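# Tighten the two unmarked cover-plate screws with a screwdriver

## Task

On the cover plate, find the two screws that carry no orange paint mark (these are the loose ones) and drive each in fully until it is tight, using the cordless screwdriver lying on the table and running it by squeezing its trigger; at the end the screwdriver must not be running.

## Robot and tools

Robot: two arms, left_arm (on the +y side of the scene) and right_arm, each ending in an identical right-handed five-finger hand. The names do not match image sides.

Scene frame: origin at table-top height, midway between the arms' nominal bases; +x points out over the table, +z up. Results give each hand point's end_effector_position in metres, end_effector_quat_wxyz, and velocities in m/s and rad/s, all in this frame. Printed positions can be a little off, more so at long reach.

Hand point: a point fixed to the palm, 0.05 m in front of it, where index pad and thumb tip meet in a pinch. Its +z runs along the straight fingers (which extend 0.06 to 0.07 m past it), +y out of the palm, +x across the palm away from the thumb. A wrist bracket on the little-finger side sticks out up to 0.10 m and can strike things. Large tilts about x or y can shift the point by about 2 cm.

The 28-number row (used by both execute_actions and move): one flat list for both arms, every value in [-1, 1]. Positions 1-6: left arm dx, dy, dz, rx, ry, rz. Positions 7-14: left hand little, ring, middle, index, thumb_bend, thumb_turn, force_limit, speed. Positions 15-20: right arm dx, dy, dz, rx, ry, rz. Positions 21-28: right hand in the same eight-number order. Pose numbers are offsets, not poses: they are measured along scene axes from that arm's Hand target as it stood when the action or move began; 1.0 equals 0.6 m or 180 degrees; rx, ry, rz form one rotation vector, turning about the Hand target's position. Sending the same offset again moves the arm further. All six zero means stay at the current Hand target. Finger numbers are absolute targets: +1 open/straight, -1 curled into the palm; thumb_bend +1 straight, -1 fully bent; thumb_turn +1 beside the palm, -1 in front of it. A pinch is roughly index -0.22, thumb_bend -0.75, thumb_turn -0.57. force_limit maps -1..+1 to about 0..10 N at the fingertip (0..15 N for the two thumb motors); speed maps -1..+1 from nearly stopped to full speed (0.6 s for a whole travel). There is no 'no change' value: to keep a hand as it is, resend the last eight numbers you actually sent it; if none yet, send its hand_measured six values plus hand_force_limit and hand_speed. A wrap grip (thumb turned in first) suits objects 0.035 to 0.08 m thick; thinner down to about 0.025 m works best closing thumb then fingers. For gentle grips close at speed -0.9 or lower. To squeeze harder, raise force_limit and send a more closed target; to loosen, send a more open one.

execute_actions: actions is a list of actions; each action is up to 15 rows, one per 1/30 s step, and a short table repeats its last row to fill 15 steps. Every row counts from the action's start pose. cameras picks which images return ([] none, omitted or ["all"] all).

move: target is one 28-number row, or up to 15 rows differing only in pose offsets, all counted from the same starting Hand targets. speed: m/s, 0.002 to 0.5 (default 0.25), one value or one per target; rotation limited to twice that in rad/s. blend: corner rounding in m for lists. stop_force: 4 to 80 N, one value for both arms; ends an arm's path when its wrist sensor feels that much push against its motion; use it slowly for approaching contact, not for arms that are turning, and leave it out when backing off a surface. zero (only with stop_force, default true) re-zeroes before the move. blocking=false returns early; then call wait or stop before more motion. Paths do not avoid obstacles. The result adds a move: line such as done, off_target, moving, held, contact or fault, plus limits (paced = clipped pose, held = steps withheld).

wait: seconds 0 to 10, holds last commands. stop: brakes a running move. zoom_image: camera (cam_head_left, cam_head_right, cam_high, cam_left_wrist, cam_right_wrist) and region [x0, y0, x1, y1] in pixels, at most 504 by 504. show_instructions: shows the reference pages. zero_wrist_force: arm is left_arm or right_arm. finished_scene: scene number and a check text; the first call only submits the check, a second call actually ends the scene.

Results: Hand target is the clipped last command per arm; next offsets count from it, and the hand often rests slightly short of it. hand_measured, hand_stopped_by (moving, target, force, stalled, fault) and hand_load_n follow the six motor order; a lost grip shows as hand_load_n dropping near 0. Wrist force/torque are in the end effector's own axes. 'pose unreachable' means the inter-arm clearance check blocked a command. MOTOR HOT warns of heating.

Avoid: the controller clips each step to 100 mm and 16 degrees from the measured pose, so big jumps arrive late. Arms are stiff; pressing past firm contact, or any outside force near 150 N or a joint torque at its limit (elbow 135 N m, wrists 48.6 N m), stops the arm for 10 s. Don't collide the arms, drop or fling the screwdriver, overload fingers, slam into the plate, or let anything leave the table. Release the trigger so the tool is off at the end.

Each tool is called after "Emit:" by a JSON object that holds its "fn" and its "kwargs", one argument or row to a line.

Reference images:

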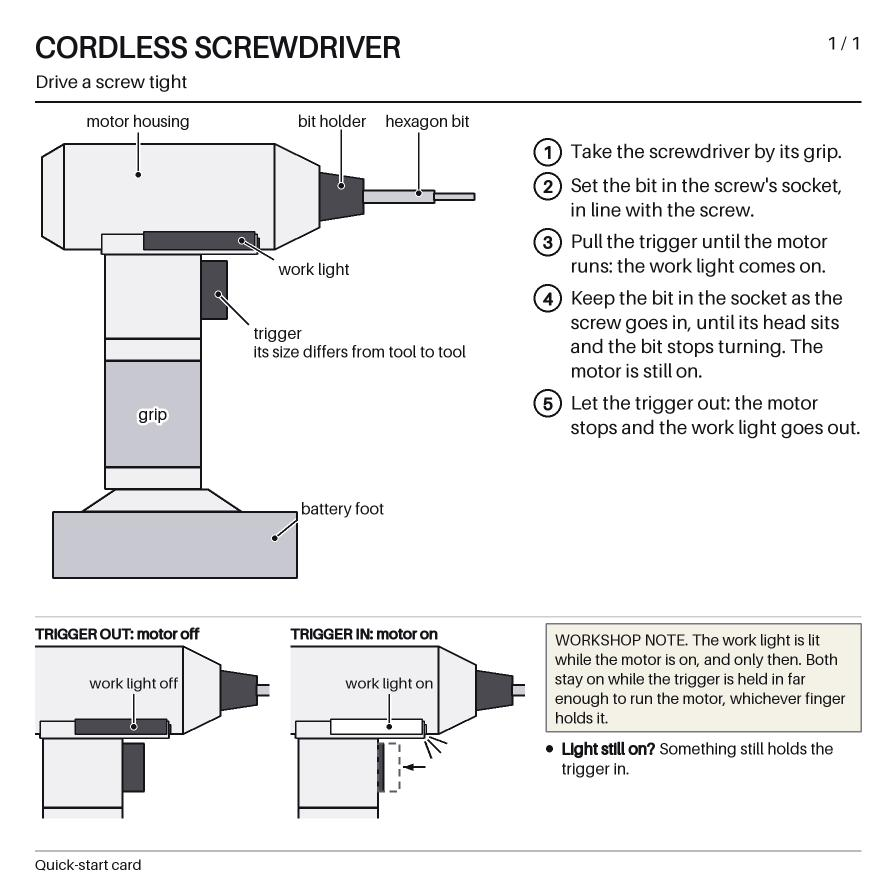

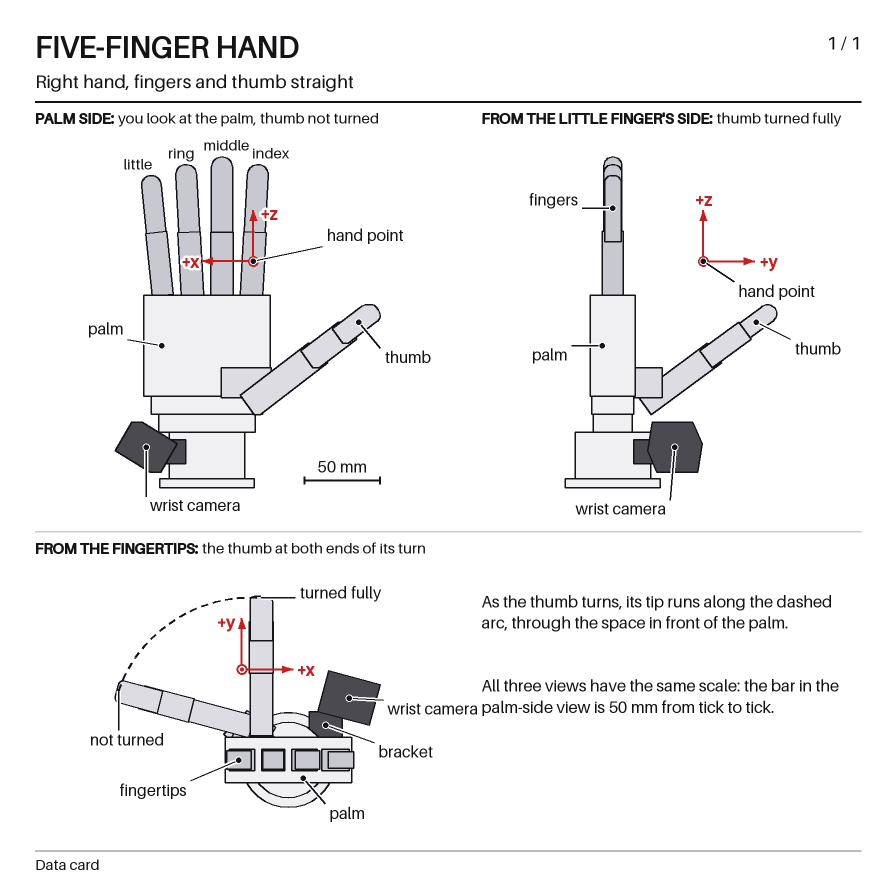

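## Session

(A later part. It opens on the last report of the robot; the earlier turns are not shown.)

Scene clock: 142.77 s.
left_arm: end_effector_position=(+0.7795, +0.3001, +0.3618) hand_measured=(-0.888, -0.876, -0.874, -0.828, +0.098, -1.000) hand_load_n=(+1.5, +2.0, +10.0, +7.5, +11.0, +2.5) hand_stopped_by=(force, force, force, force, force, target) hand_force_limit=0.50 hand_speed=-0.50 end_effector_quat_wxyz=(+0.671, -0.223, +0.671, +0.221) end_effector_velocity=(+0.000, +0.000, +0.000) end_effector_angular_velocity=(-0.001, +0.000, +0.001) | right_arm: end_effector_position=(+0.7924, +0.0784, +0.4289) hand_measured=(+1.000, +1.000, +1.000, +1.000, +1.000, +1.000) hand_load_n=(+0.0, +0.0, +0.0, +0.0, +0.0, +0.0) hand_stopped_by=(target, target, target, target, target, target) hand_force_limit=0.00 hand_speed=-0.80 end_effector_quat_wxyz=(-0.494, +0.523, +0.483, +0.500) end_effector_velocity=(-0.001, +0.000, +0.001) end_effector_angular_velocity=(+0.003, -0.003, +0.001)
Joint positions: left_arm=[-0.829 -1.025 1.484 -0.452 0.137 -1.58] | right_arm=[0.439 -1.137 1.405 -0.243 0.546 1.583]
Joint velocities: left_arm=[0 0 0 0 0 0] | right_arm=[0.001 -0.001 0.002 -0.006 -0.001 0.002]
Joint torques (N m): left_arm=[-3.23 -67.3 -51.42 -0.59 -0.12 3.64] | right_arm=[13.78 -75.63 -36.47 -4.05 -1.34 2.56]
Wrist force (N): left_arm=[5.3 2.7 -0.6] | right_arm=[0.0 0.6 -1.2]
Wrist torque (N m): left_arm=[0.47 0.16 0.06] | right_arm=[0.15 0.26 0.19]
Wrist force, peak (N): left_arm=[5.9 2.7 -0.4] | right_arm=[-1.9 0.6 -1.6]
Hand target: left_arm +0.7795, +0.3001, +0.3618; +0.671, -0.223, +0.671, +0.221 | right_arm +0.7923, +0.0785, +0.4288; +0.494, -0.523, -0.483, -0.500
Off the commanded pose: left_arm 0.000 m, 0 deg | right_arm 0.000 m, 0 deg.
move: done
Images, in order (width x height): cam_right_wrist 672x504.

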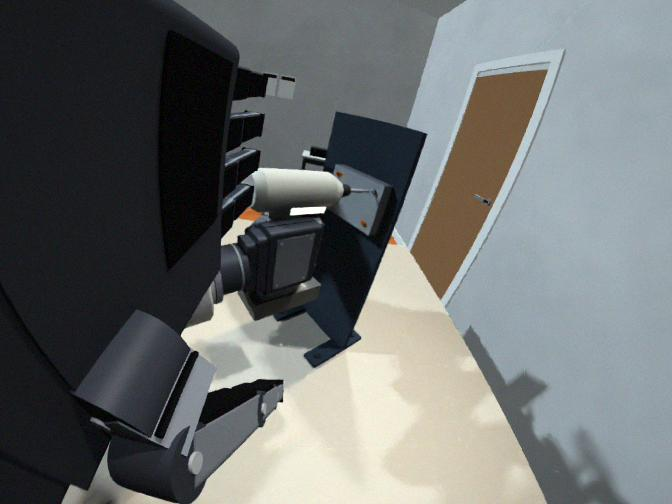

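Emit:
{"fn": "move", "kwargs": {
  "target": [0.00065,-0.00097,-0.00057,0,0,0,-0.98,-0.98,-0.98,-0.84,-0.98,-1,0.5,-0.5,0,0,0,0,0,0,1,1,1,1,1,1,0,-0.8],
  "speed": 0.02,
  "cameras": []
}}

Emit:
{"fn": "move", "kwargs": {
  "target": [0.0189,0.0130,0,0,0,0,-0.98,-0.98,-0.98,-0.84,-0.98,-1,0.5,-0.5,0,0,0,0,0,0,1,1,1,1,1,1,0,-0.8],
  "speed": 0.006,
  "stop_force": 4,
  "cameras": ["cam_right_wrist"]
}}

Emit:
{"fn": "zoom_image", "kwargs": {
  "camera": "cam_right_wrist",
  "region": [360, 182, 380, 197]
}}

Scene clock: 143.70 s.
left_arm: end_effector_position=(+0.7799, +0.2995, +0.3615) hand_measured=(-0.888, -0.876, -0.874, -0.828, +0.098, -1.000) hand_load_n=(+1.0, +2.0, +9.5, +7.5, +11.0, +2.5) hand_stopped_by=(force, force, force, force, force, target) hand_force_limit=0.50 hand_speed=-0.50 end_effector_quat_wxyz=(+0.671, -0.223, +0.671, +0.221) end_effector_velocity=(+0.000, -0.001, +0.000) end_effector_angular_velocity=(-0.001, -0.001, -0.001) | right_arm: end_effector_position=(+0.7923, +0.0785, +0.4288) hand_measured=(+1.000, +1.000, +1.000, +1.000, +1.000, +1.000) hand_load_n=(+0.0, +0.0, +0.0, +0.0, +0.0, +0.0) hand_stopped_by=(target, target, target, target, target, target) hand_force_limit=0.00 hand_speed=-0.80 end_effector_quat_wxyz=(-0.494, +0.523, +0.483, +0.500) end_effector_velocity=(+0.000, +0.000, +0.000) end_effector_angular_velocity=(+0.000, +0.000, +0.000)
Joint positions: left_arm=[-0.829 -1.024 1.483 -0.452 0.137 -1.58] | right_arm=[0.44 -1.137 1.406 -0.244 0.545 1.584]
Joint velocities: left_arm=[-0.001 -0.001 0 -0.001 0 0] | right_arm=[0 -0.001 0 0.001 0 0]
Joint torques (N m): left_arm=[-14.91 -64.96 -53.55 2.7 -1.97 3.73] | right_arm=[15.13 -72.51 -38.41 -2.07 -1.49 0.91]
Wrist force (N): left_arm=[5.5 2.7 -0.6] | right_arm=[0.2 0.2 -0.9]
Wrist torque (N m): left_arm=[0.47 0.13 0.07] | right_arm=[0.06 0.23 0.19]
Wrist force, peak (N): left_arm=[5.7 2.9 -0.8] | right_arm=[0.3 0.8 -1.0]
Hand target: left_arm +0.7799, +0.2995, +0.3615; +0.671, -0.223, +0.671, +0.221 | right_arm +0.7923, +0.0785, +0.4288; +0.494, -0.523, -0.483, -0.500
Off the commanded pose: left_arm 0.000 m, 0 deg | right_arm 0.000 m, 0 deg.
move: done
No camera images: "cameras" was empty.

Scene clock: 146.13 s.
left_arm: end_effector_position=(+0.7860, +0.3037, +0.3615) hand_measured=(-0.888, -0.876, -0.874, -0.828, +0.098, -1.000) hand_load_n=(+1.0, +2.0, +9.5, +7.0, +12.0, +2.0) hand_stopped_by=(force, force, force, force, force, target) hand_force_limit=0.50 hand_speed=-0.50 end_effector_quat_wxyz=(+0.671, -0.223, +0.671, +0.221) end_effector_velocity=(+0.000, +0.000, +0.001) end_effector_angular_velocity=(-0.001, -0.001, +0.000) | right_arm: end_effector_position=(+0.7923, +0.0785, +0.4288) hand_measured=(+1.000, +1.000, +1.000, +1.000, +1.000, +1.000) hand_load_n=(+0.0, +0.0, +0.0, +0.0, +0.0, +0.0) hand_stopped_by=(target, target, target, target, target, target) hand_force_limit=0.00 hand_speed=-0.80 end_effector_quat_wxyz=(-0.494, +0.523, +0.483, +0.500) end_effector_velocity=(+0.000, +0.000, -0.002) end_effector_angular_velocity=(-0.001, +0.002, +0.001)
Joint positions: left_arm=[-0.82 -1.02 1.476 -0.45 0.146 -1.579] | right_arm=[0.44 -1.137 1.406 -0.244 0.545 1.584]
Joint velocities: left_arm=[0 -0.001 0 0 0 -0.001] | right_arm=[0 0.002 0 0 0 0]
Joint torques (N m): left_arm=[-12.8 -101.39 -29.47 -3.72 -2.34 1.45] | right_arm=[13.78 -72.65 -45.85 0.72 -1.18 -0.68]
Wrist force (N): left_arm=[5.6 2.6 -0.4] | right_arm=[0.0 0.7 -0.9]
Wrist torque (N m): left_arm=[0.44 0.10 0.07] | right_arm=[0.13 0.25 0.19]
Wrist force, peak (N): left_arm=[7.0 3.0 -7.9] | right_arm=[-0.1 1.0 -1.3]
Hand target: left_arm +0.7860, +0.3037, +0.3615; +0.671, -0.223, +0.671, +0.221 | right_arm +0.7923, +0.0785, +0.4288; +0.494, -0.523, -0.483, -0.500
Off the commanded pose: left_arm 0.006 m, 0 deg | right_arm 0.000 m, 0 deg.
move: contact (left_arm)
Images, in order (width x height): cam_right_wrist 672x504.

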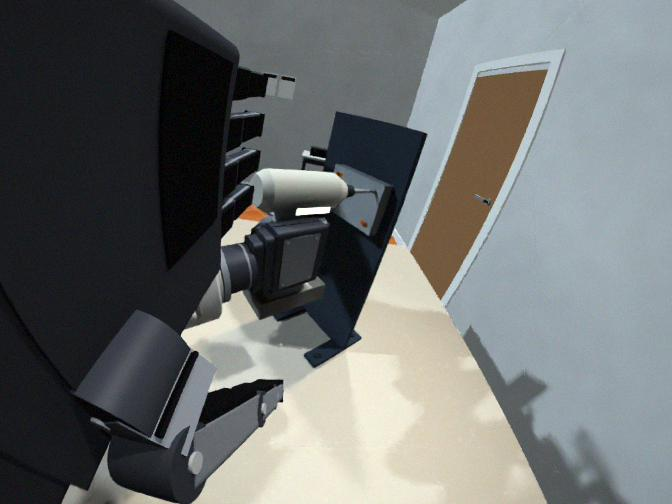

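Scaled by 25.200 from the camera's 672x504 image, which has a finer 960x720 frame.

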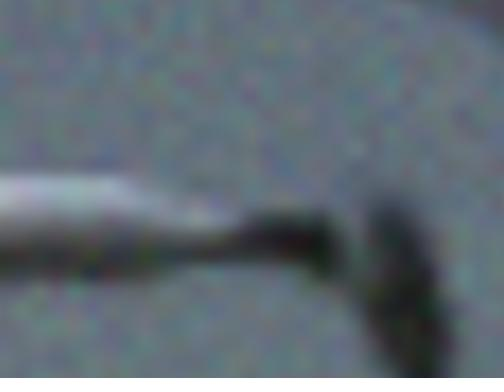

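Emit:
{"fn": "move", "kwargs": {
  "target": [0.0055,0.0038,0,0,0,0,-0.98,-0.98,-0.98,-0.84,-0.98,-1,0.5,-0.5,0,0,0,0,0,0,1,1,1,1,1,1,0,-0.8],
  "speed": 0.006,
  "stop_force": 6,
  "cameras": ["cam_right_wrist"]
}}

Emit:
{"fn": "zoom_image", "kwargs": {
  "camera": "cam_right_wrist",
  "region": [360, 182, 380, 197]
}}

Scene clock: 148.03 s.
left_arm: end_effector_position=(+0.7887, +0.3056, +0.3615) hand_measured=(-0.888, -0.876, -0.874, -0.828, +0.098, -1.000) hand_load_n=(+1.5, +2.0, +9.5, +7.0, +12.0, +2.0) hand_stopped_by=(force, force, force, force, force, target) hand_force_limit=0.50 hand_speed=-0.50 end_effector_quat_wxyz=(+0.671, -0.223, +0.671, +0.221) end_effector_velocity=(+0.000, +0.000, +0.000) end_effector_angular_velocity=(+0.001, +0.001, +0.000) | right_arm: end_effector_position=(+0.7923, +0.0785, +0.4288) hand_measured=(+1.000, +1.000, +1.000, +1.000, +1.000, +1.000) hand_load_n=(+0.0, +0.0, +0.0, +0.0, +0.0, +0.0) hand_stopped_by=(target, target, target, target, target, target) hand_force_limit=0.00 hand_speed=-0.80 end_effector_quat_wxyz=(-0.494, +0.523, +0.483, +0.500) end_effector_velocity=(+0.000, +0.000, +0.000) end_effector_angular_velocity=(+0.000, -0.001, +0.000)
Joint positions: left_arm=[-0.817 -1.018 1.473 -0.449 0.15 -1.579] | right_arm=[0.44 -1.137 1.406 -0.244 0.545 1.584]
Joint velocities: left_arm=[0 0 0 0 0 0.001] | right_arm=[0 0 0 -0.001 0 0]
Joint torques (N m): left_arm=[-9.68 -99.68 -30.5 -2.6 -1.55 2.29] | right_arm=[13.26 -73.26 -44.54 0.52 -0.91 -0.59]
Wrist force (N): left_arm=[5.0 2.8 -3.5] | right_arm=[0.0 0.3 -0.8]
Wrist torque (N m): left_arm=[0.65 0.10 -0.85] | right_arm=[0.07 0.24 0.18]
Wrist force, peak (N): left_arm=[7.2 2.5 -9.1] | right_arm=[0.0 0.9 -1.2]
Hand target: left_arm +0.7887, +0.3056, +0.3615; +0.671, -0.223, +0.671, +0.221 | right_arm +0.7923, +0.0785, +0.4288; +0.494, -0.523, -0.483, -0.500
Off the commanded pose: left_arm 0.001 m, 0 deg | right_arm 0.000 m, 0 deg.
move: contact (left_arm)
Images, in order (width x height): cam_right_wrist 672x504.

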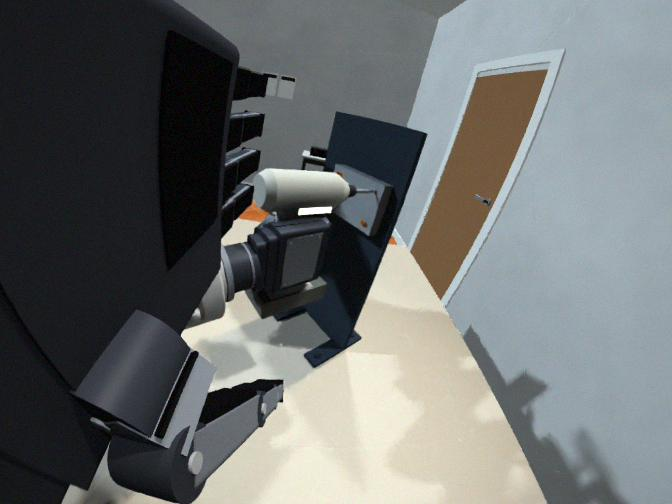

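Scaled by 25.200 from the camera's 672x504 image, which has a finer 960x720 frame.

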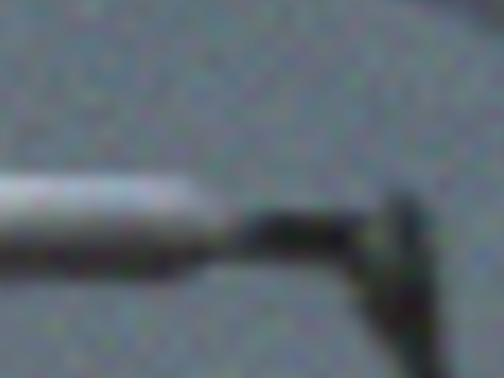

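Emit:
{"fn": "move", "kwargs": {
  "target": [0.0055,0.0038,0,0,0,0,-0.98,-0.98,-0.98,-0.84,-0.98,-1,0.5,-0.5,0,0,0,0,0,0,1,1,1,1,1,1,0,-0.8],
  "speed": 0.006,
  "stop_force": 6,
  "cameras": []
}}

Emit:
{"fn": "move", "kwargs": {
  "target": [0.0055,0.0038,0,0,0,0,-0.98,-0.98,-0.98,-0.84,-0.98,-1,0.5,-0.5,0,0,0,0,0,0,1,1,1,1,1,1,0,-0.8],
  "speed": 0.006,
  "stop_force": 6,
  "cameras": ["cam_right_wrist"]
}}

Emit:
{"fn": "zoom_image", "kwargs": {
  "camera": "cam_right_wrist",
  "region": [350, 175, 390, 205]
}}

Scene clock: 149.00 s.
left_arm: end_effector_position=(+0.7888, +0.3057, +0.3615) hand_measured=(-0.888, -0.876, -0.874, -0.828, +0.098, -1.000) hand_load_n=(+1.0, +1.5, +9.5, +7.0, +12.0, +1.0) hand_stopped_by=(force, force, force, force, force, target) hand_force_limit=0.50 hand_speed=-0.50 end_effector_quat_wxyz=(+0.671, -0.223, +0.671, +0.221) end_effector_velocity=(+0.000, -0.001, +0.000) end_effector_angular_velocity=(+0.000, +0.000, -0.002) | right_arm: end_effector_position=(+0.7923, +0.0785, +0.4288) hand_measured=(+1.000, +1.000, +1.000, +1.000, +1.000, +1.000) hand_load_n=(+0.0, +0.0, +0.0, +0.0, +0.0, +0.0) hand_stopped_by=(target, target, target, target, target, target) hand_force_limit=0.00 hand_speed=-0.80 end_effector_quat_wxyz=(-0.494, +0.523, +0.483, +0.500) end_effector_velocity=(+0.000, +0.000, -0.001) end_effector_angular_velocity=(-0.001, +0.001, +0.000)
Joint positions: left_arm=[-0.816 -1.018 1.473 -0.449 0.15 -1.579] | right_arm=[0.44 -1.137 1.406 -0.244 0.545 1.584]
Joint velocities: left_arm=[-0.001 0 0 0 0.001 0] | right_arm=[0 0.001 0 0 0 0]
Joint torques (N m): left_arm=[-9.02 -99.44 -31.75 -1 -1.81 2.54] | right_arm=[12.89 -73.77 -44.36 0.12 -0.8 -0.56]
Wrist force (N): left_arm=[7.6 3.6 -7.3] | right_arm=[-0.1 0.7 -0.6]
Wrist torque (N m): left_arm=[0.62 0.17 -0.80] | right_arm=[0.12 0.26 0.19]
Wrist force, peak (N): left_arm=[9.9 2.9 -14.8] | right_arm=[0.0 0.9 -1.0]
Hand target: left_arm +0.7887, +0.3057, +0.3615; +0.671, -0.223, +0.671, +0.221 | right_arm +0.7923, +0.0785, +0.4288; +0.494, -0.523, -0.483, -0.500
Off the commanded pose: left_arm 0.004 m, 0 deg | right_arm 0.000 m, 0 deg.
move: contact (left_arm)
No camera images: "cameras" was empty.

Scene clock: 149.80 s.
left_arm: end_effector_position=(+0.7889, +0.3058, +0.3615) hand_measured=(-0.888, -0.876, -0.874, -0.828, +0.098, -1.000) hand_load_n=(+1.0, +1.0, +9.5, +7.0, +12.5, +1.0) hand_stopped_by=(force, force, force, force, force, target) hand_force_limit=0.50 hand_speed=-0.50 end_effector_quat_wxyz=(+0.671, -0.223, +0.671, +0.221) end_effector_velocity=(+0.000, -0.001, +0.000) end_effector_angular_velocity=(+0.000, +0.000, -0.001) | right_arm: end_effector_position=(+0.7923, +0.0785, +0.4288) hand_measured=(+1.000, +1.000, +1.000, +1.000, +1.000, +1.000) hand_load_n=(+0.0, +0.0, +0.0, +0.0, +0.0, +0.0) hand_stopped_by=(target, target, target, target, target, target) hand_force_limit=0.00 hand_speed=-0.80 end_effector_quat_wxyz=(-0.494, +0.523, +0.483, +0.500) end_effector_velocity=(+0.000, +0.000, -0.002) end_effector_angular_velocity=(-0.001, +0.002, +0.000)
Joint positions: left_arm=[-0.816 -1.018 1.473 -0.449 0.15 -1.579] | right_arm=[0.44 -1.137 1.406 -0.244 0.545 1.584]
Joint velocities: left_arm=[-0.001 0 0 0 0 -0.001] | right_arm=[0 0.002 0 0 0 0]
Joint torques (N m): left_arm=[-7.89 -97.79 -35.51 -0.71 -1.43 3.13] | right_arm=[12.01 -73.81 -43.76 0.07 -0.85 -0.49]
Wrist force (N): left_arm=[8.8 4.1 -11.3] | right_arm=[-0.2 0.3 -0.6]
Wrist torque (N m): left_arm=[0.75 0.17 -0.78] | right_arm=[0.06 0.28 0.17]
Wrist force, peak (N): left_arm=[11.0 3.1 -17.9] | right_arm=[0.0 0.3 -1.4]
Hand target: left_arm +0.7888, +0.3058, +0.3615; +0.671, -0.223, +0.671, +0.221 | right_arm +0.7923, +0.0785, +0.4288; +0.494, -0.523, -0.483, -0.500
Off the commanded pose: left_arm 0.004 m, 0 deg | right_arm 0.000 m, 0 deg.
move: contact (left_arm)
Images, in order (width x height): cam_right_wrist 672x504.

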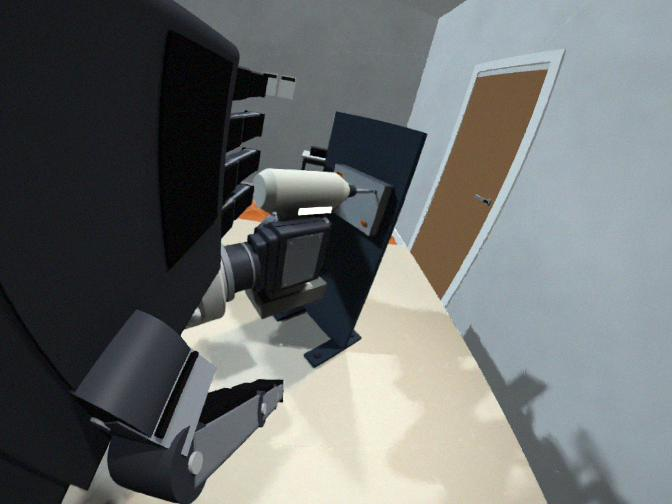

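Scaled by 12.600 from the camera's 672x504 image, which has a finer 960x720 frame.

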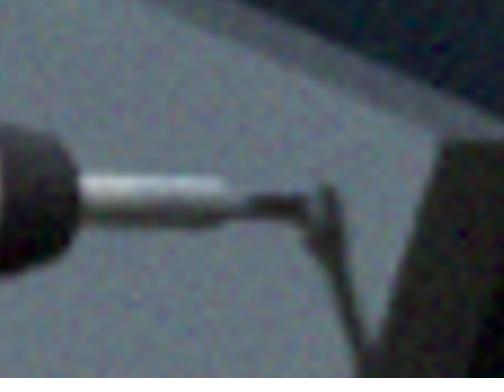

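Emit:
{"fn": "wait", "kwargs": {
  "seconds": 2,
  "cameras": ["cam_right_wrist"]
}}

Emit:
{"fn": "zoom_image", "kwargs": {
  "camera": "cam_right_wrist",
  "region": [350, 175, 390, 205]
}}

Scene clock: 151.87 s.
left_arm: end_effector_position=(+0.7888, +0.3058, +0.3615) hand_measured=(-0.888, -0.876, -0.874, -0.828, +0.098, -1.000) hand_load_n=(+1.0, +1.5, +9.0, +6.5, +12.5, +1.0) hand_stopped_by=(force, force, force, force, force, target) hand_force_limit=0.50 hand_speed=-0.50 end_effector_quat_wxyz=(+0.671, -0.223, +0.671, +0.221) end_effector_velocity=(+0.000, +0.001, +0.000) end_effector_angular_velocity=(-0.001, -0.001, +0.001) | right_arm: end_effector_position=(+0.7923, +0.0785, +0.4288) hand_measured=(+1.000, +1.000, +1.000, +1.000, +1.000, +1.000) hand_load_n=(+0.0, +0.0, +0.0, +0.0, +0.0, +0.0) hand_stopped_by=(target, target, target, target, target, target) hand_force_limit=0.00 hand_speed=-0.80 end_effector_quat_wxyz=(-0.494, +0.523, +0.483, +0.500) end_effector_velocity=(+0.000, +0.000, +0.002) end_effector_angular_velocity=(+0.001, -0.002, +0.000)
Joint positions: left_arm=[-0.816 -1.018 1.473 -0.449 0.15 -1.579] | right_arm=[0.44 -1.137 1.406 -0.244 0.545 1.584]
Joint velocities: left_arm=[0.001 -0.001 0 0.001 0 -0.001] | right_arm=[0 -0.002 0 0 0 0]
Joint torques (N m): left_arm=[-7.67 -98.6 -32.16 -1.91 -1.39 2.76] | right_arm=[12.18 -74.06 -42.35 -0.32 -0.67 -0.54]
Wrist force (N): left_arm=[7.9 4.0 -10.2] | right_arm=[-0.2 0.4 -0.8]
Wrist torque (N m): left_arm=[0.69 0.17 -0.81] | right_arm=[0.09 0.28 0.18]
Wrist force, peak (N): left_arm=[8.8 4.0 -11.9] | right_arm=[0.1 0.8 -1.0]
Hand target: left_arm +0.7888, +0.3058, +0.3615; +0.671, -0.223, +0.671, +0.221 | right_arm +0.7923, +0.0785, +0.4288; +0.494, -0.523, -0.483, -0.500
Off the commanded pose: left_arm 0.004 m, 0 deg | right_arm 0.000 m, 0 deg.
wait: 2.00 s; at rest by 0.10 s
Images, in order (width x height): cam_right_wrist 672x504.

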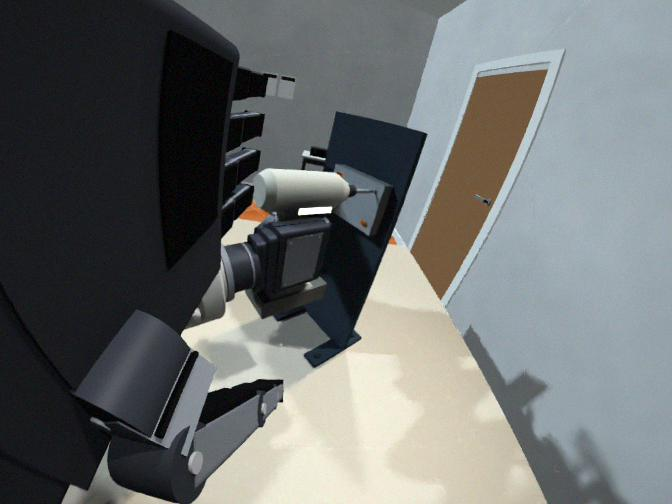

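Scaled by 12.600 from the camera's 672x504 image, which has a finer 960x720 frame.

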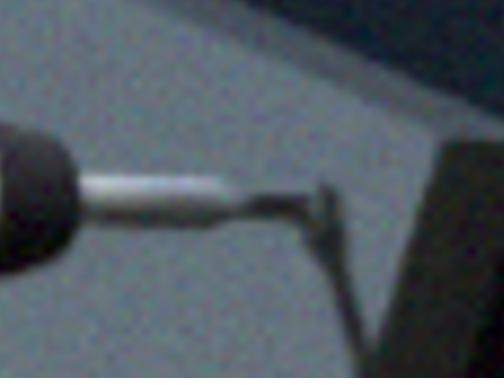

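Emit:
{"fn": "move", "kwargs": {
  "target": [0,0,0,0,0,0,-0.98,-0.98,-0.98,-0.5,-0.98,-1,0.5,-0.5,0,0,0,0,0,0,1,1,1,1,1,1,0,-0.8],
  "cameras": []
}}

Emit:
{"fn": "move", "kwargs": {
  "target": [-0.0137,-0.0094,0,0,0,0,-0.98,-0.98,-0.98,-0.5,-0.98,-1,0.5,-0.5,0,0,0,0,0,0,1,1,1,1,1,1,0,-0.8],
  "speed": 0.02,
  "cameras": ["cam_right_wrist"]
}}

Emit:
{"fn": "zoom_image", "kwargs": {
  "camera": "cam_right_wrist",
  "region": [360, 182, 380, 197]
}}

Emit:
{"fn": "zoom_image", "kwargs": {
  "camera": "cam_right_wrist",
  "region": [320, 150, 400, 210]
}}

Scene clock: 152.97 s.
left_arm: end_effector_position=(+0.7888, +0.3058, +0.3615) hand_measured=(-0.888, -0.876, -0.874, -0.500, +0.098, -1.000) hand_load_n=(+1.5, +2.0, +10.5, +0.0, +11.5, +2.0) hand_stopped_by=(force, force, force, target, force, target) hand_force_limit=0.50 hand_speed=-0.50 end_effector_quat_wxyz=(+0.671, -0.223, +0.671, +0.221) end_effector_velocity=(+0.000, -0.001, -0.001) end_effector_angular_velocity=(+0.002, +0.002, -0.001) | right_arm: end_effector_position=(+0.7923, +0.0785, +0.4288) hand_measured=(+1.000, +1.000, +1.000, +1.000, +1.000, +1.000) hand_load_n=(+0.0, +0.0, +0.0, +0.0, +0.0, +0.0) hand_stopped_by=(target, target, target, target, target, target) hand_force_limit=0.00 hand_speed=-0.80 end_effector_quat_wxyz=(-0.494, +0.523, +0.483, +0.500) end_effector_velocity=(+0.000, +0.000, +0.001) end_effector_angular_velocity=(+0.000, -0.001, +0.000)
Joint positions: left_arm=[-0.816 -1.018 1.473 -0.449 0.15 -1.579] | right_arm=[0.44 -1.137 1.406 -0.244 0.545 1.584]
Joint velocities: left_arm=[0 0.001 0 0.001 0.001 0.001] | right_arm=[0 -0.001 0 0 0 0]
Joint torques (N m): left_arm=[-4.43 -100.36 -32.55 -2.82 -0.79 3.37] | right_arm=[12.58 -73.77 -41.76 -0.39 -0.61 -0.53]
Wrist force (N): left_arm=[5.5 1.2 -0.6] | right_arm=[0.0 0.4 -1.0]
Wrist torque (N m): left_arm=[0.66 0.12 0.13] | right_arm=[0.09 0.25 0.19]
Wrist force, peak (N): left_arm=[8.2 4.3 -10.4] | right_arm=[0.1 0.7 -1.1]
Hand target: left_arm +0.7888, +0.3058, +0.3615; +0.671, -0.223, +0.671, +0.221 | right_arm +0.7923, +0.0785, +0.4288; +0.494, -0.523, -0.483, -0.500
Off the commanded pose: left_arm 0.000 m, 0 deg | right_arm 0.000 m, 0 deg.
move: done
No camera images: "cameras" was empty.

Scene clock: 153.70 s.
left_arm: end_effector_position=(+0.7805, +0.3001, +0.3615) hand_measured=(-0.888, -0.876, -0.874, -0.500, +0.098, -1.000) hand_load_n=(+2.0, +3.0, +10.5, +0.0, +11.0, +2.0) hand_stopped_by=(force, force, force, target, force, target) hand_force_limit=0.50 hand_speed=-0.50 end_effector_quat_wxyz=(+0.671, -0.223, +0.671, +0.221) end_effector_velocity=(+0.000, +0.001, +0.000) end_effector_angular_velocity=(+0.000, +0.000, +0.001) | right_arm: end_effector_position=(+0.7923, +0.0785, +0.4288) hand_measured=(+1.000, +1.000, +1.000, +1.000, +1.000, +1.000) hand_load_n=(+0.0, +0.0, +0.0, +0.0, +0.0, +0.0) hand_stopped_by=(target, target, target, target, target, target) hand_force_limit=0.00 hand_speed=-0.80 end_effector_quat_wxyz=(-0.494, +0.523, +0.483, +0.500) end_effector_velocity=(+0.000, +0.000, -0.001) end_effector_angular_velocity=(+0.000, +0.001, +0.000)
Joint positions: left_arm=[-0.828 -1.024 1.482 -0.452 0.138 -1.58] | right_arm=[0.44 -1.137 1.406 -0.244 0.545 1.584]
Joint velocities: left_arm=[0.001 0 0 0.001 0 -0.001] | right_arm=[0 0.001 0 0 0 0]
Joint torques (N m): left_arm=[8.98 -85.42 -36.8 -3.61 0.25 -1.33] | right_arm=[11.71 -74.56 -41.21 -0.69 -0.31 -0.68]
Wrist force (N): left_arm=[5.1 2.7 -0.5] | right_arm=[0.3 0.5 -0.8]
Wrist torque (N m): left_arm=[0.47 0.19 0.05] | right_arm=[0.10 0.21 0.21]
Wrist force, peak (N): left_arm=[5.9 2.7 -0.8] | right_arm=[0.4 0.8 -1.1]
Hand target: left_arm +0.7806, +0.3002, +0.3615; +0.671, -0.223, +0.671, +0.221 | right_arm +0.7923, +0.0785, +0.4288; +0.494, -0.523, -0.483, -0.500
Off the commanded pose: left_arm 0.000 m, 0 deg | right_arm 0.000 m, 0 deg.
move: done
Images, in order (width x height): cam_right_wrist 672x504.

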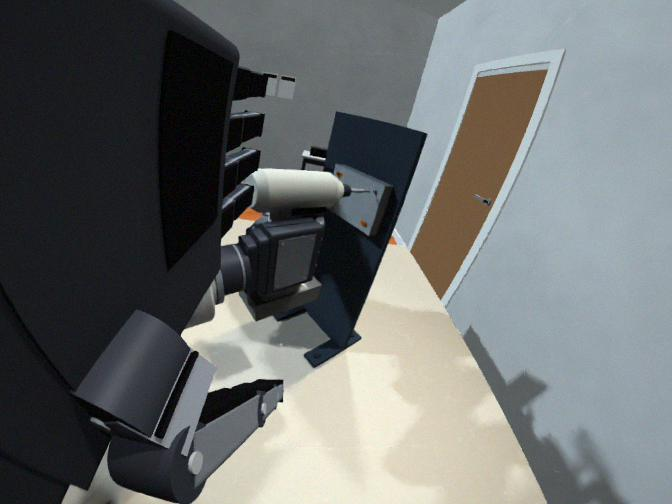

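Scaled by 25.200 from the camera's 672x504 image, which has a finer 960x720 frame.

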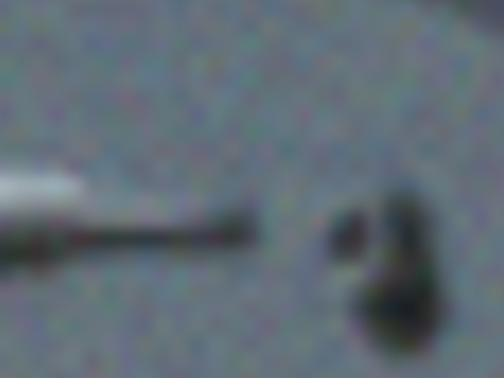

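Scaled by 6.300 from the camera's 672x504 image, which has a finer 960x720 frame.

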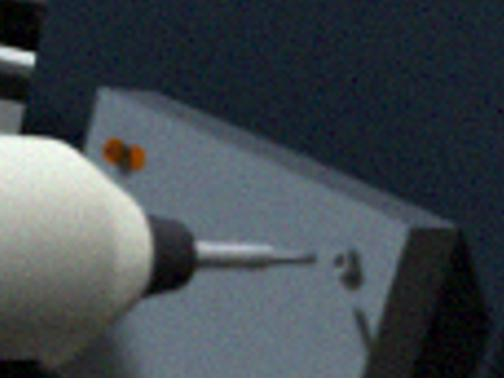

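Emit:
{"fn": "move", "kwargs": {
  "target": [-0.0548,-0.0376,0,0,0,0,-0.98,-0.98,-0.98,-0.5,-0.98,-1,0.5,-0.5,0,0,0,0,0,0,1,1,1,1,1,1,0,-0.8],
  "speed": 0.1,
  "cameras": ["cam_right_wrist"]
}}

Emit:
{"fn": "zoom_image", "kwargs": {
  "camera": "cam_right_wrist",
  "region": [330, 155, 400, 208]
}}

Emit:
{"fn": "zoom_image", "kwargs": {
  "camera": "cam_right_wrist",
  "region": [360, 182, 380, 197]
}}

Emit:
{"fn": "zoom_image", "kwargs": {
  "camera": "cam_right_wrist",
  "region": [330, 167, 350, 182]
}}

Scene clock: 154.77 s.
left_arm: end_effector_position=(+0.7475, +0.2777, +0.3615) hand_measured=(-0.888, -0.876, -0.874, -0.500, +0.098, -1.000) hand_load_n=(+2.0, +3.5, +10.5, +0.0, +10.5, +2.0) hand_stopped_by=(force, force, force, target, force, target) hand_force_limit=0.50 hand_speed=-0.50 end_effector_quat_wxyz=(+0.671, -0.223, +0.671, +0.221) end_effector_velocity=(+0.003, +0.002, +0.000) end_effector_angular_velocity=(+0.000, +0.000, -0.002) | right_arm: end_effector_position=(+0.7923, +0.0785, +0.4288) hand_measured=(+1.000, +1.000, +1.000, +1.000, +1.000, +1.000) hand_load_n=(+0.0, +0.0, +0.0, +0.0, +0.0, +0.0) hand_stopped_by=(target, target, target, target, target, target) hand_force_limit=0.00 hand_speed=-0.80 end_effector_quat_wxyz=(-0.494, +0.523, +0.483, +0.500) end_effector_velocity=(+0.000, +0.000, +0.001) end_effector_angular_velocity=(+0.000, +0.000, +0.000)
Joint positions: left_arm=[-0.876 -1.044 1.516 -0.46 0.09 -1.584] | right_arm=[0.44 -1.137 1.406 -0.244 0.545 1.584]
Joint velocities: left_arm=[0.004 0.001 -0.002 -0.001 0.006 0.002] | right_arm=[0 -0.001 0 0.001 0 0]
Joint torques (N m): left_arm=[10.17 -61.36 -54.5 -4.15 1.68 4] | right_arm=[11.15 -73.46 -40.93 -1.09 -0.25 -0.58]
Wrist force (N): left_arm=[5.3 2.7 -1.0] | right_arm=[0.2 0.6 -0.9]
Wrist torque (N m): left_arm=[0.49 0.20 0.04] | right_arm=[0.12 0.23 0.21]
Wrist force, peak (N): left_arm=[5.4 2.8 -2.5] | right_arm=[0.0 0.7 -1.4]
Hand target: left_arm +0.7477, +0.2776, +0.3615; +0.671, -0.223, +0.671, +0.221 | right_arm +0.7923, +0.0785, +0.4288; +0.494, -0.523, -0.483, -0.500
Off the commanded pose: left_arm 0.000 m, 0 deg | right_arm 0.000 m, 0 deg.
move: done
Images, in order (width x height): cam_right_wrist 672x504.

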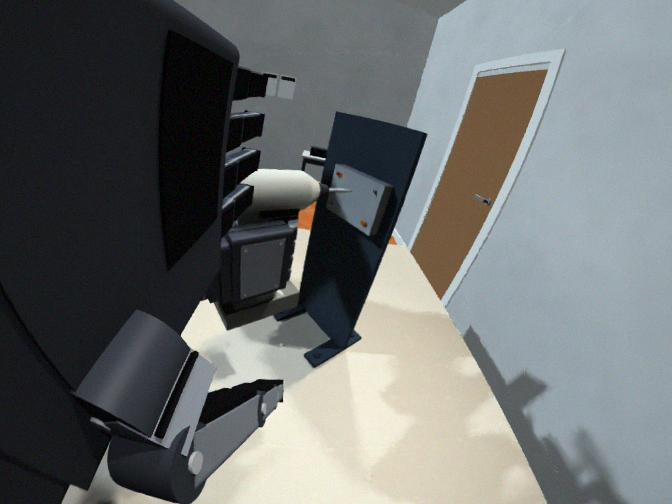

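Scaled by 7.200 from the camera's 672x504 image, which has a finer 960x720 frame.

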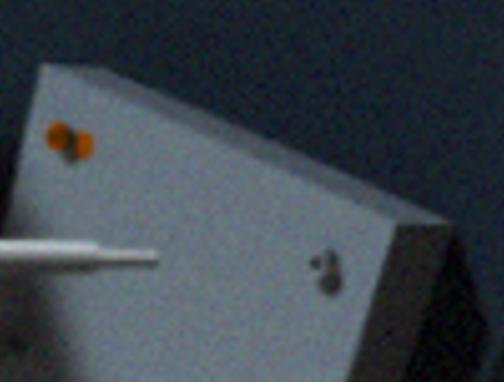

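Scaled by 25.200 from the camera's 672x504 image, which has a finer 960x720 frame.

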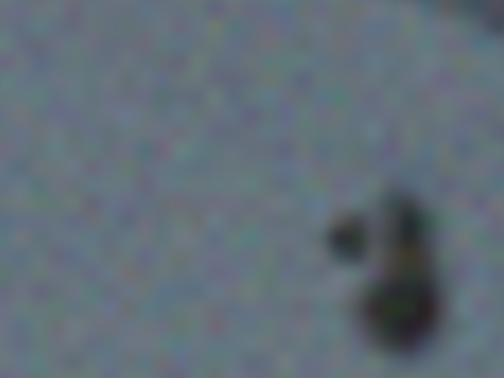

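Scaled by 25.200 from the camera's 672x504 image, which has a finer 960x720 frame.

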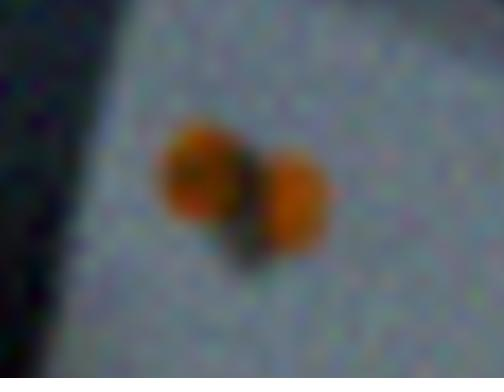

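Emit:
{"fn": "move", "kwargs": {
  "target": [-0.0887,0.1314,-0.0917,0,0,0,-0.98,-0.98,-0.98,-0.5,-0.98,-1,0.5,-0.5,0,0,0,0,0,0,1,1,1,1,1,1,0,-0.8],
  "speed": 0.15
}}

Emit:
{"fn": "zoom_image", "kwargs": {
  "camera": "cam_right_wrist",
  "region": [290, 150, 400, 240]
}}

Emit:
{"fn": "zoom_image", "kwargs": {
  "camera": "cam_left_wrist",
  "region": [300, 100, 520, 265]
}}

Scene clock: 156.57 s.
left_arm: end_effector_position=(+0.6946, +0.3567, +0.3067) hand_measured=(-0.888, -0.876, -0.874, -0.500, +0.098, -1.000) hand_load_n=(+2.0, +3.0, +10.0, +0.0, +10.5, +2.0) hand_stopped_by=(force, force, force, target, force, target) hand_force_limit=0.50 hand_speed=-0.50 end_effector_quat_wxyz=(+0.671, -0.223, +0.671, +0.221) end_effector_velocity=(+0.000, +0.000, +0.000) end_effector_angular_velocity=(+0.001, +0.001, +0.000) | right_arm: end_effector_position=(+0.7923, +0.0785, +0.4288) hand_measured=(+1.000, +1.000, +1.000, +1.000, +1.000, +1.000) hand_load_n=(+0.0, +0.0, +0.0, +0.0, +0.0, +0.0) hand_stopped_by=(target, target, target, target, target, target) hand_force_limit=0.00 hand_speed=-0.80 end_effector_quat_wxyz=(-0.494, +0.523, +0.483, +0.500) end_effector_velocity=(+0.001, +0.000, -0.002) end_effector_angular_velocity=(+0.000, +0.001, +0.000)
Joint positions: left_arm=[-0.858 -1.124 1.755 -0.622 0.108 -1.582] | right_arm=[0.44 -1.137 1.406 -0.244 0.545 1.584]
Joint velocities: left_arm=[0 0.001 0 0 0 0] | right_arm=[0 0.002 0 -0.001 0 0]
Joint torques (N m): left_arm=[-14.03 -82.62 -27.52 -0.38 -1.18 1.66] | right_arm=[11.58 -74.32 -40.13 -1.28 -0.08 -0.62]
Wrist force (N): left_arm=[5.1 2.7 -0.8] | right_arm=[-0.1 0.5 -1.0]
Wrist torque (N m): left_arm=[0.49 0.21 0.05] | right_arm=[0.11 0.27 0.19]
Wrist force, peak (N): left_arm=[6.7 5.3 -0.3] | right_arm=[0.5 0.5 -1.1]
Hand target: left_arm +0.6945, +0.3566, +0.3067; +0.671, -0.223, +0.671, +0.221 | right_arm +0.7923, +0.0785, +0.4288; +0.494, -0.523, -0.483, -0.500
Off the commanded pose: left_arm 0.000 m, 0 deg | right_arm 0.000 m, 0 deg.
move: done

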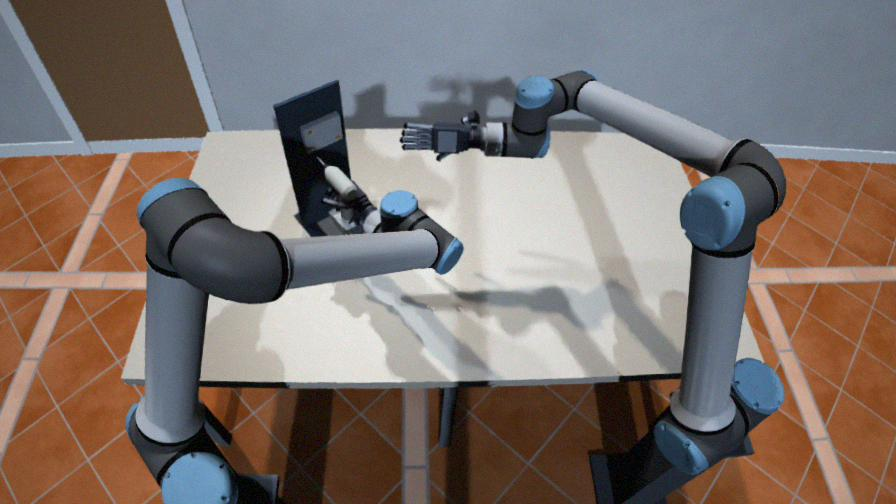

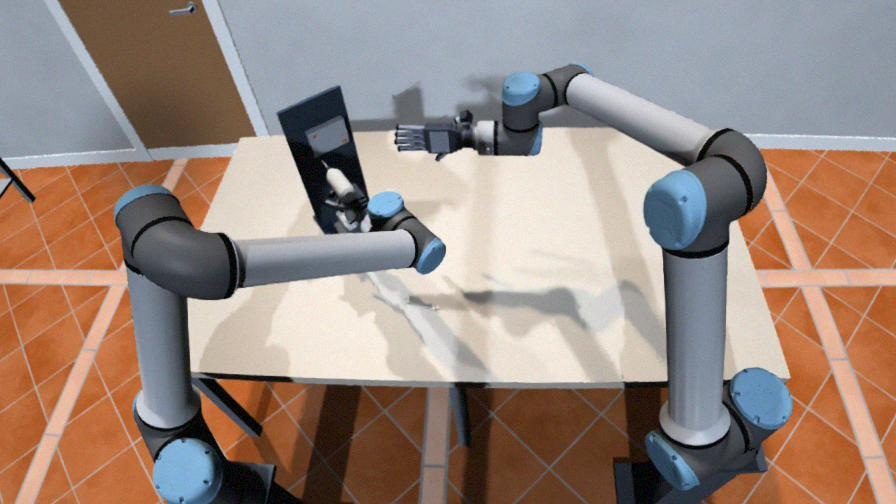

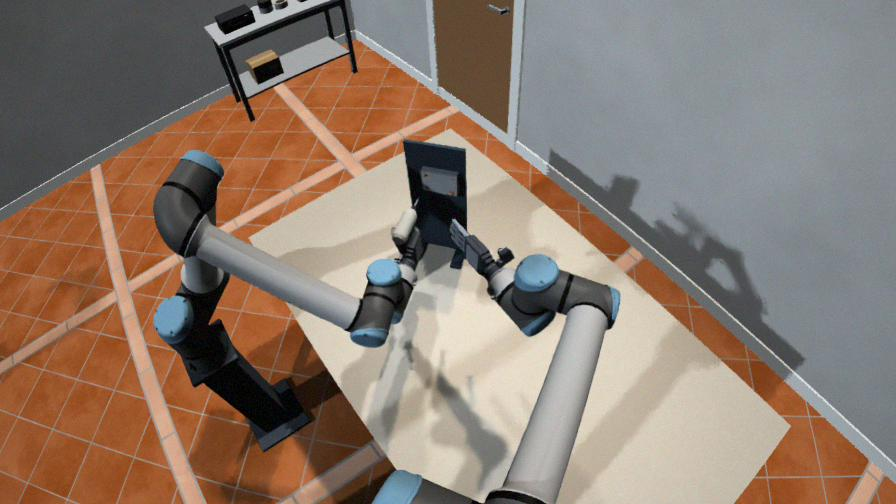

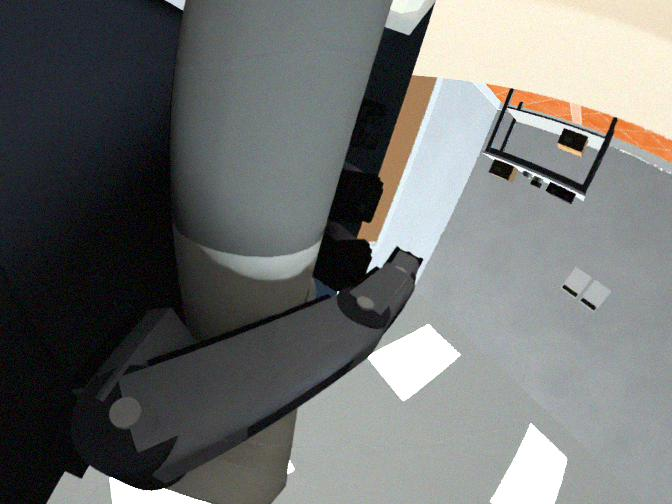

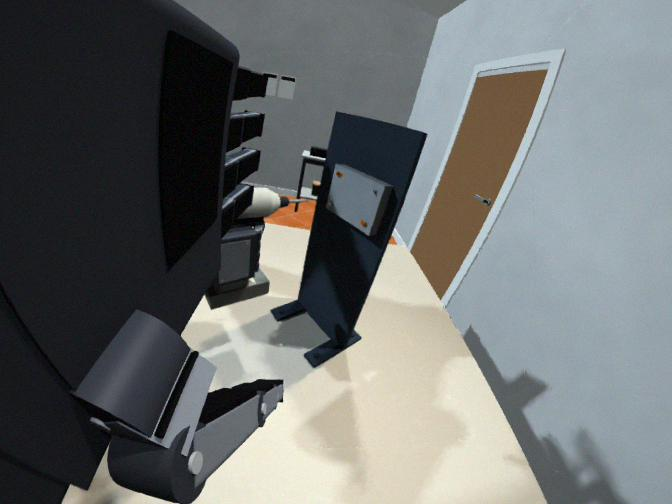

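Scaled by 4.582 from the camera's 672x504 image, which has a finer 960x720 frame.

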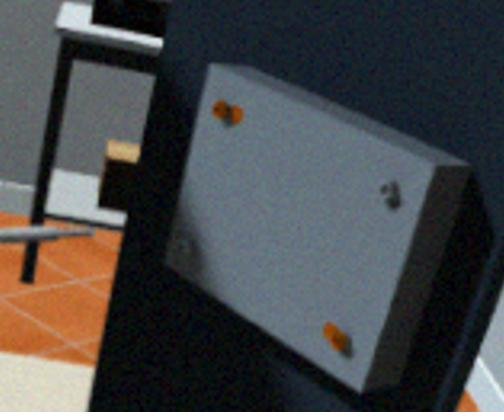

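Scaled by 2.291 from the camera's 672x504 image, which has a finer 960x720 frame.

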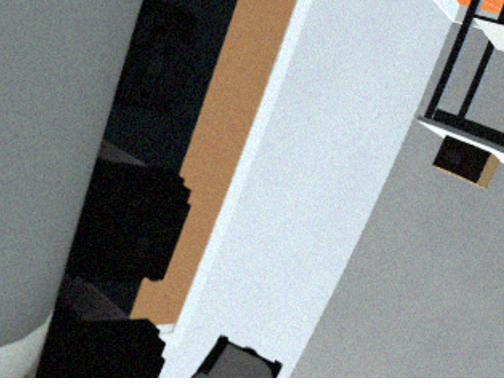

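Emit:
{"fn": "move", "kwargs": {
  "target": [0.0412,0.0283,0,0,0,0,-0.98,-0.98,-0.98,-0.5,-0.98,-1,0.5,-0.5,0,0,0,0,0,0,1,1,1,1,1,1,0,-0.8],
  "speed": 0.1,
  "cameras": ["cam_right_wrist"]
}}

Emit:
{"fn": "zoom_image", "kwargs": {
  "camera": "cam_right_wrist",
  "region": [310, 188, 350, 218]
}}

Emit:
{"fn": "move", "kwargs": {
  "target": [0,0,0,0,0,0,-0.98,-0.98,-0.98,-0.5,-0.98,-1,0.5,-0.5,0.012,0.1,0.245,-0.18,0,0,1,1,1,1,1,1,0,-0.8],
  "cameras": ["cam_right_wrist"]
}}

Emit:
{"fn": "zoom_image", "kwargs": {
  "camera": "cam_right_wrist",
  "region": [290, 140, 400, 230]
}}

Scene clock: 157.53 s.
left_arm: end_effector_position=(+0.7195, +0.3735, +0.3067) hand_measured=(-0.888, -0.876, -0.874, -0.500, +0.098, -1.000) hand_load_n=(+2.5, +3.0, +10.5, +0.0, +10.5, +2.0) hand_stopped_by=(force, force, force, target, force, target) hand_force_limit=0.50 hand_speed=-0.50 end_effector_quat_wxyz=(+0.671, -0.223, +0.671, +0.221) end_effector_velocity=(-0.002, -0.002, -0.001) end_effector_angular_velocity=(-0.001, +0.000, +0.002) | right_arm: end_effector_position=(+0.7923, +0.0785, +0.4288) hand_measured=(+1.000, +1.000, +1.000, +1.000, +1.000, +1.000) hand_load_n=(+0.0, +0.0, +0.0, -0.5, +0.0, +0.0) hand_stopped_by=(target, target, target, target, target, target) hand_force_limit=0.00 hand_speed=-0.80 end_effector_quat_wxyz=(-0.494, +0.523, +0.483, +0.500) end_effector_velocity=(+0.000, +0.000, -0.001) end_effector_angular_velocity=(-0.001, +0.001, +0.000)
Joint positions: left_arm=[-0.817 -1.108 1.73 -0.616 0.149 -1.579] | right_arm=[0.44 -1.137 1.406 -0.244 0.545 1.584]
Joint velocities: left_arm=[-0.004 0 0.002 0.001 -0.005 -0.004] | right_arm=[0 0.001 0 0 -0.001 0]
Joint torques (N m): left_arm=[-8.89 -88.53 -23.6 2.89 -3.19 -3.8] | right_arm=[10.95 -72.63 -39.55 -1.42 -0.01 -0.59]
Wrist force (N): left_arm=[5.1 2.7 -0.7] | right_arm=[0.1 0.2 -0.8]
Wrist torque (N m): left_arm=[0.48 0.19 0.05] | right_arm=[0.05 0.23 0.19]
Wrist force, peak (N): left_arm=[5.6 2.7 -2.5] | right_arm=[0.2 1.0 -1.0]
Hand target: left_arm +0.7193, +0.3736, +0.3067; +0.671, -0.223, +0.671, +0.221 | right_arm +0.7923, +0.0785, +0.4288; +0.494, -0.523, -0.483, -0.500
Off the commanded pose: left_arm 0.000 m, 0 deg | right_arm 0.000 m, 0 deg.
move: done
Images, in order (width x height): cam_right_wrist 672x504.

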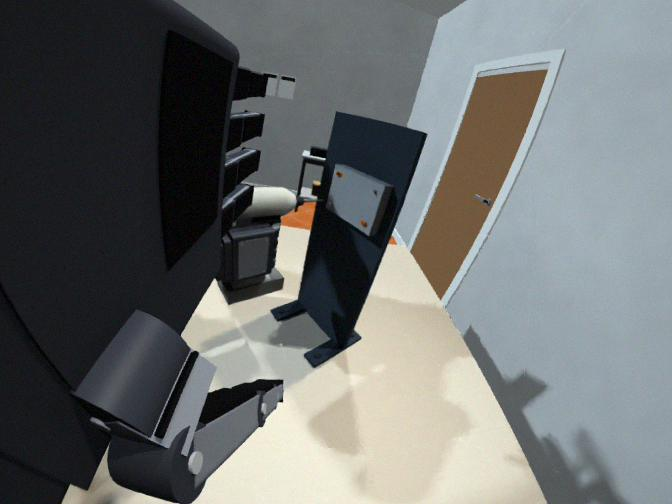

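Scaled by 12.600 from the camera's 672x504 image, which has a finer 960x720 frame.

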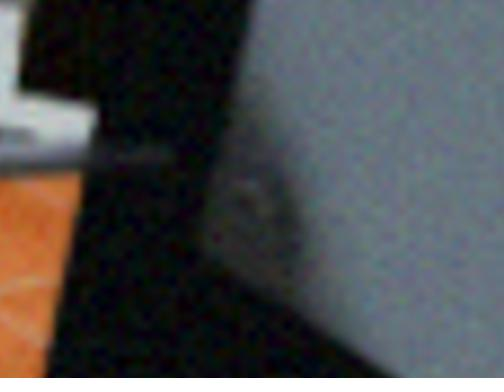

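Scene clock: 159.27 s.
left_arm: end_effector_position=(+0.7193, +0.3736, +0.3067) hand_measured=(-0.888, -0.876, -0.874, -0.500, +0.098, -1.000) hand_load_n=(+2.0, +3.5, +10.0, +0.0, +10.5, +2.0) hand_stopped_by=(force, force, force, target, force, target) hand_force_limit=0.50 hand_speed=-0.50 end_effector_quat_wxyz=(+0.671, -0.223, +0.671, +0.221) end_effector_velocity=(+0.000, +0.000, +0.001) end_effector_angular_velocity=(-0.001, -0.001, +0.000) | right_arm: end_effector_position=(+0.7996, +0.1387, +0.5760) hand_measured=(+1.000, +1.000, +1.000, +1.000, +1.000, +1.000) hand_load_n=(+0.0, +0.0, +0.0, +0.0, +0.0, +0.0) hand_stopped_by=(target, target, target, target, target, target) hand_force_limit=0.00 hand_speed=-0.80 end_effector_quat_wxyz=(-0.328, +0.640, +0.603, +0.345) end_effector_velocity=(+0.000, +0.000, +0.000) end_effector_angular_velocity=(+0.000, +0.000, -0.001)
Joint positions: left_arm=[-0.818 -1.109 1.731 -0.616 0.149 -1.579] | right_arm=[0.555 -0.679 0.197 1.293 0.855 0.971]
Joint velocities: left_arm=[0 -0.001 0 0 0 0] | right_arm=[0 -0.001 0.002 -0.001 0.001 0]
Joint torques (N m): left_arm=[-12.7 -89.54 -28.26 0.73 -2.38 -3.48] | right_arm=[-12.28 -121.34 -28.75 -1.35 1.37 -0.9]
Wrist force (N): left_arm=[5.2 2.8 -0.7] | right_arm=[0.2 0.6 -0.8]
Wrist torque (N m): left_arm=[0.49 0.18 0.06] | right_arm=[0.15 0.10 0.19]
Wrist force, peak (N): left_arm=[5.5 3.1 -0.8] | right_arm=[-2.0 0.7 -1.3]
Hand target: left_arm +0.7193, +0.3736, +0.3067; +0.671, -0.223, +0.671, +0.221 | right_arm +0.7997, +0.1386, +0.5760; -0.328, +0.640, +0.603, +0.345
Off the commanded pose: left_arm 0.000 m, 0 deg | right_arm 0.000 m, 0 deg.
move: done
Images, in order (width x height): cam_right_wrist 672x504.

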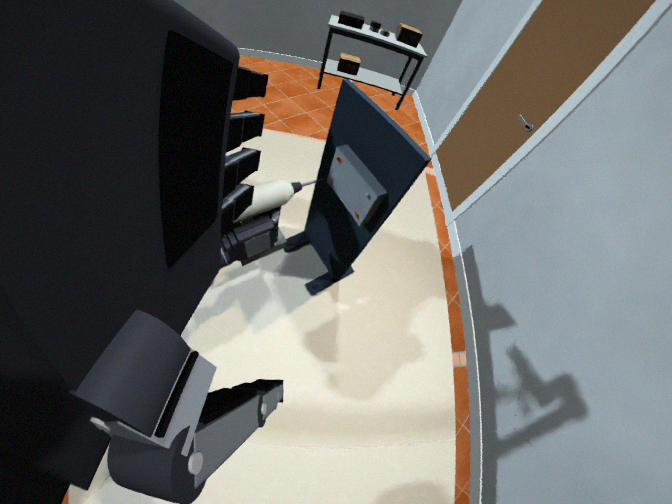

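Scaled by 4.582 from the camera's 672x504 image, which has a finer 960x720 frame.

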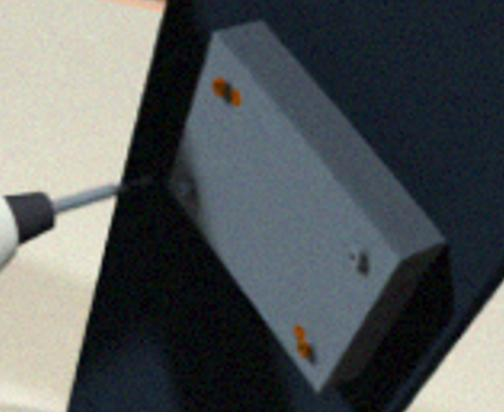

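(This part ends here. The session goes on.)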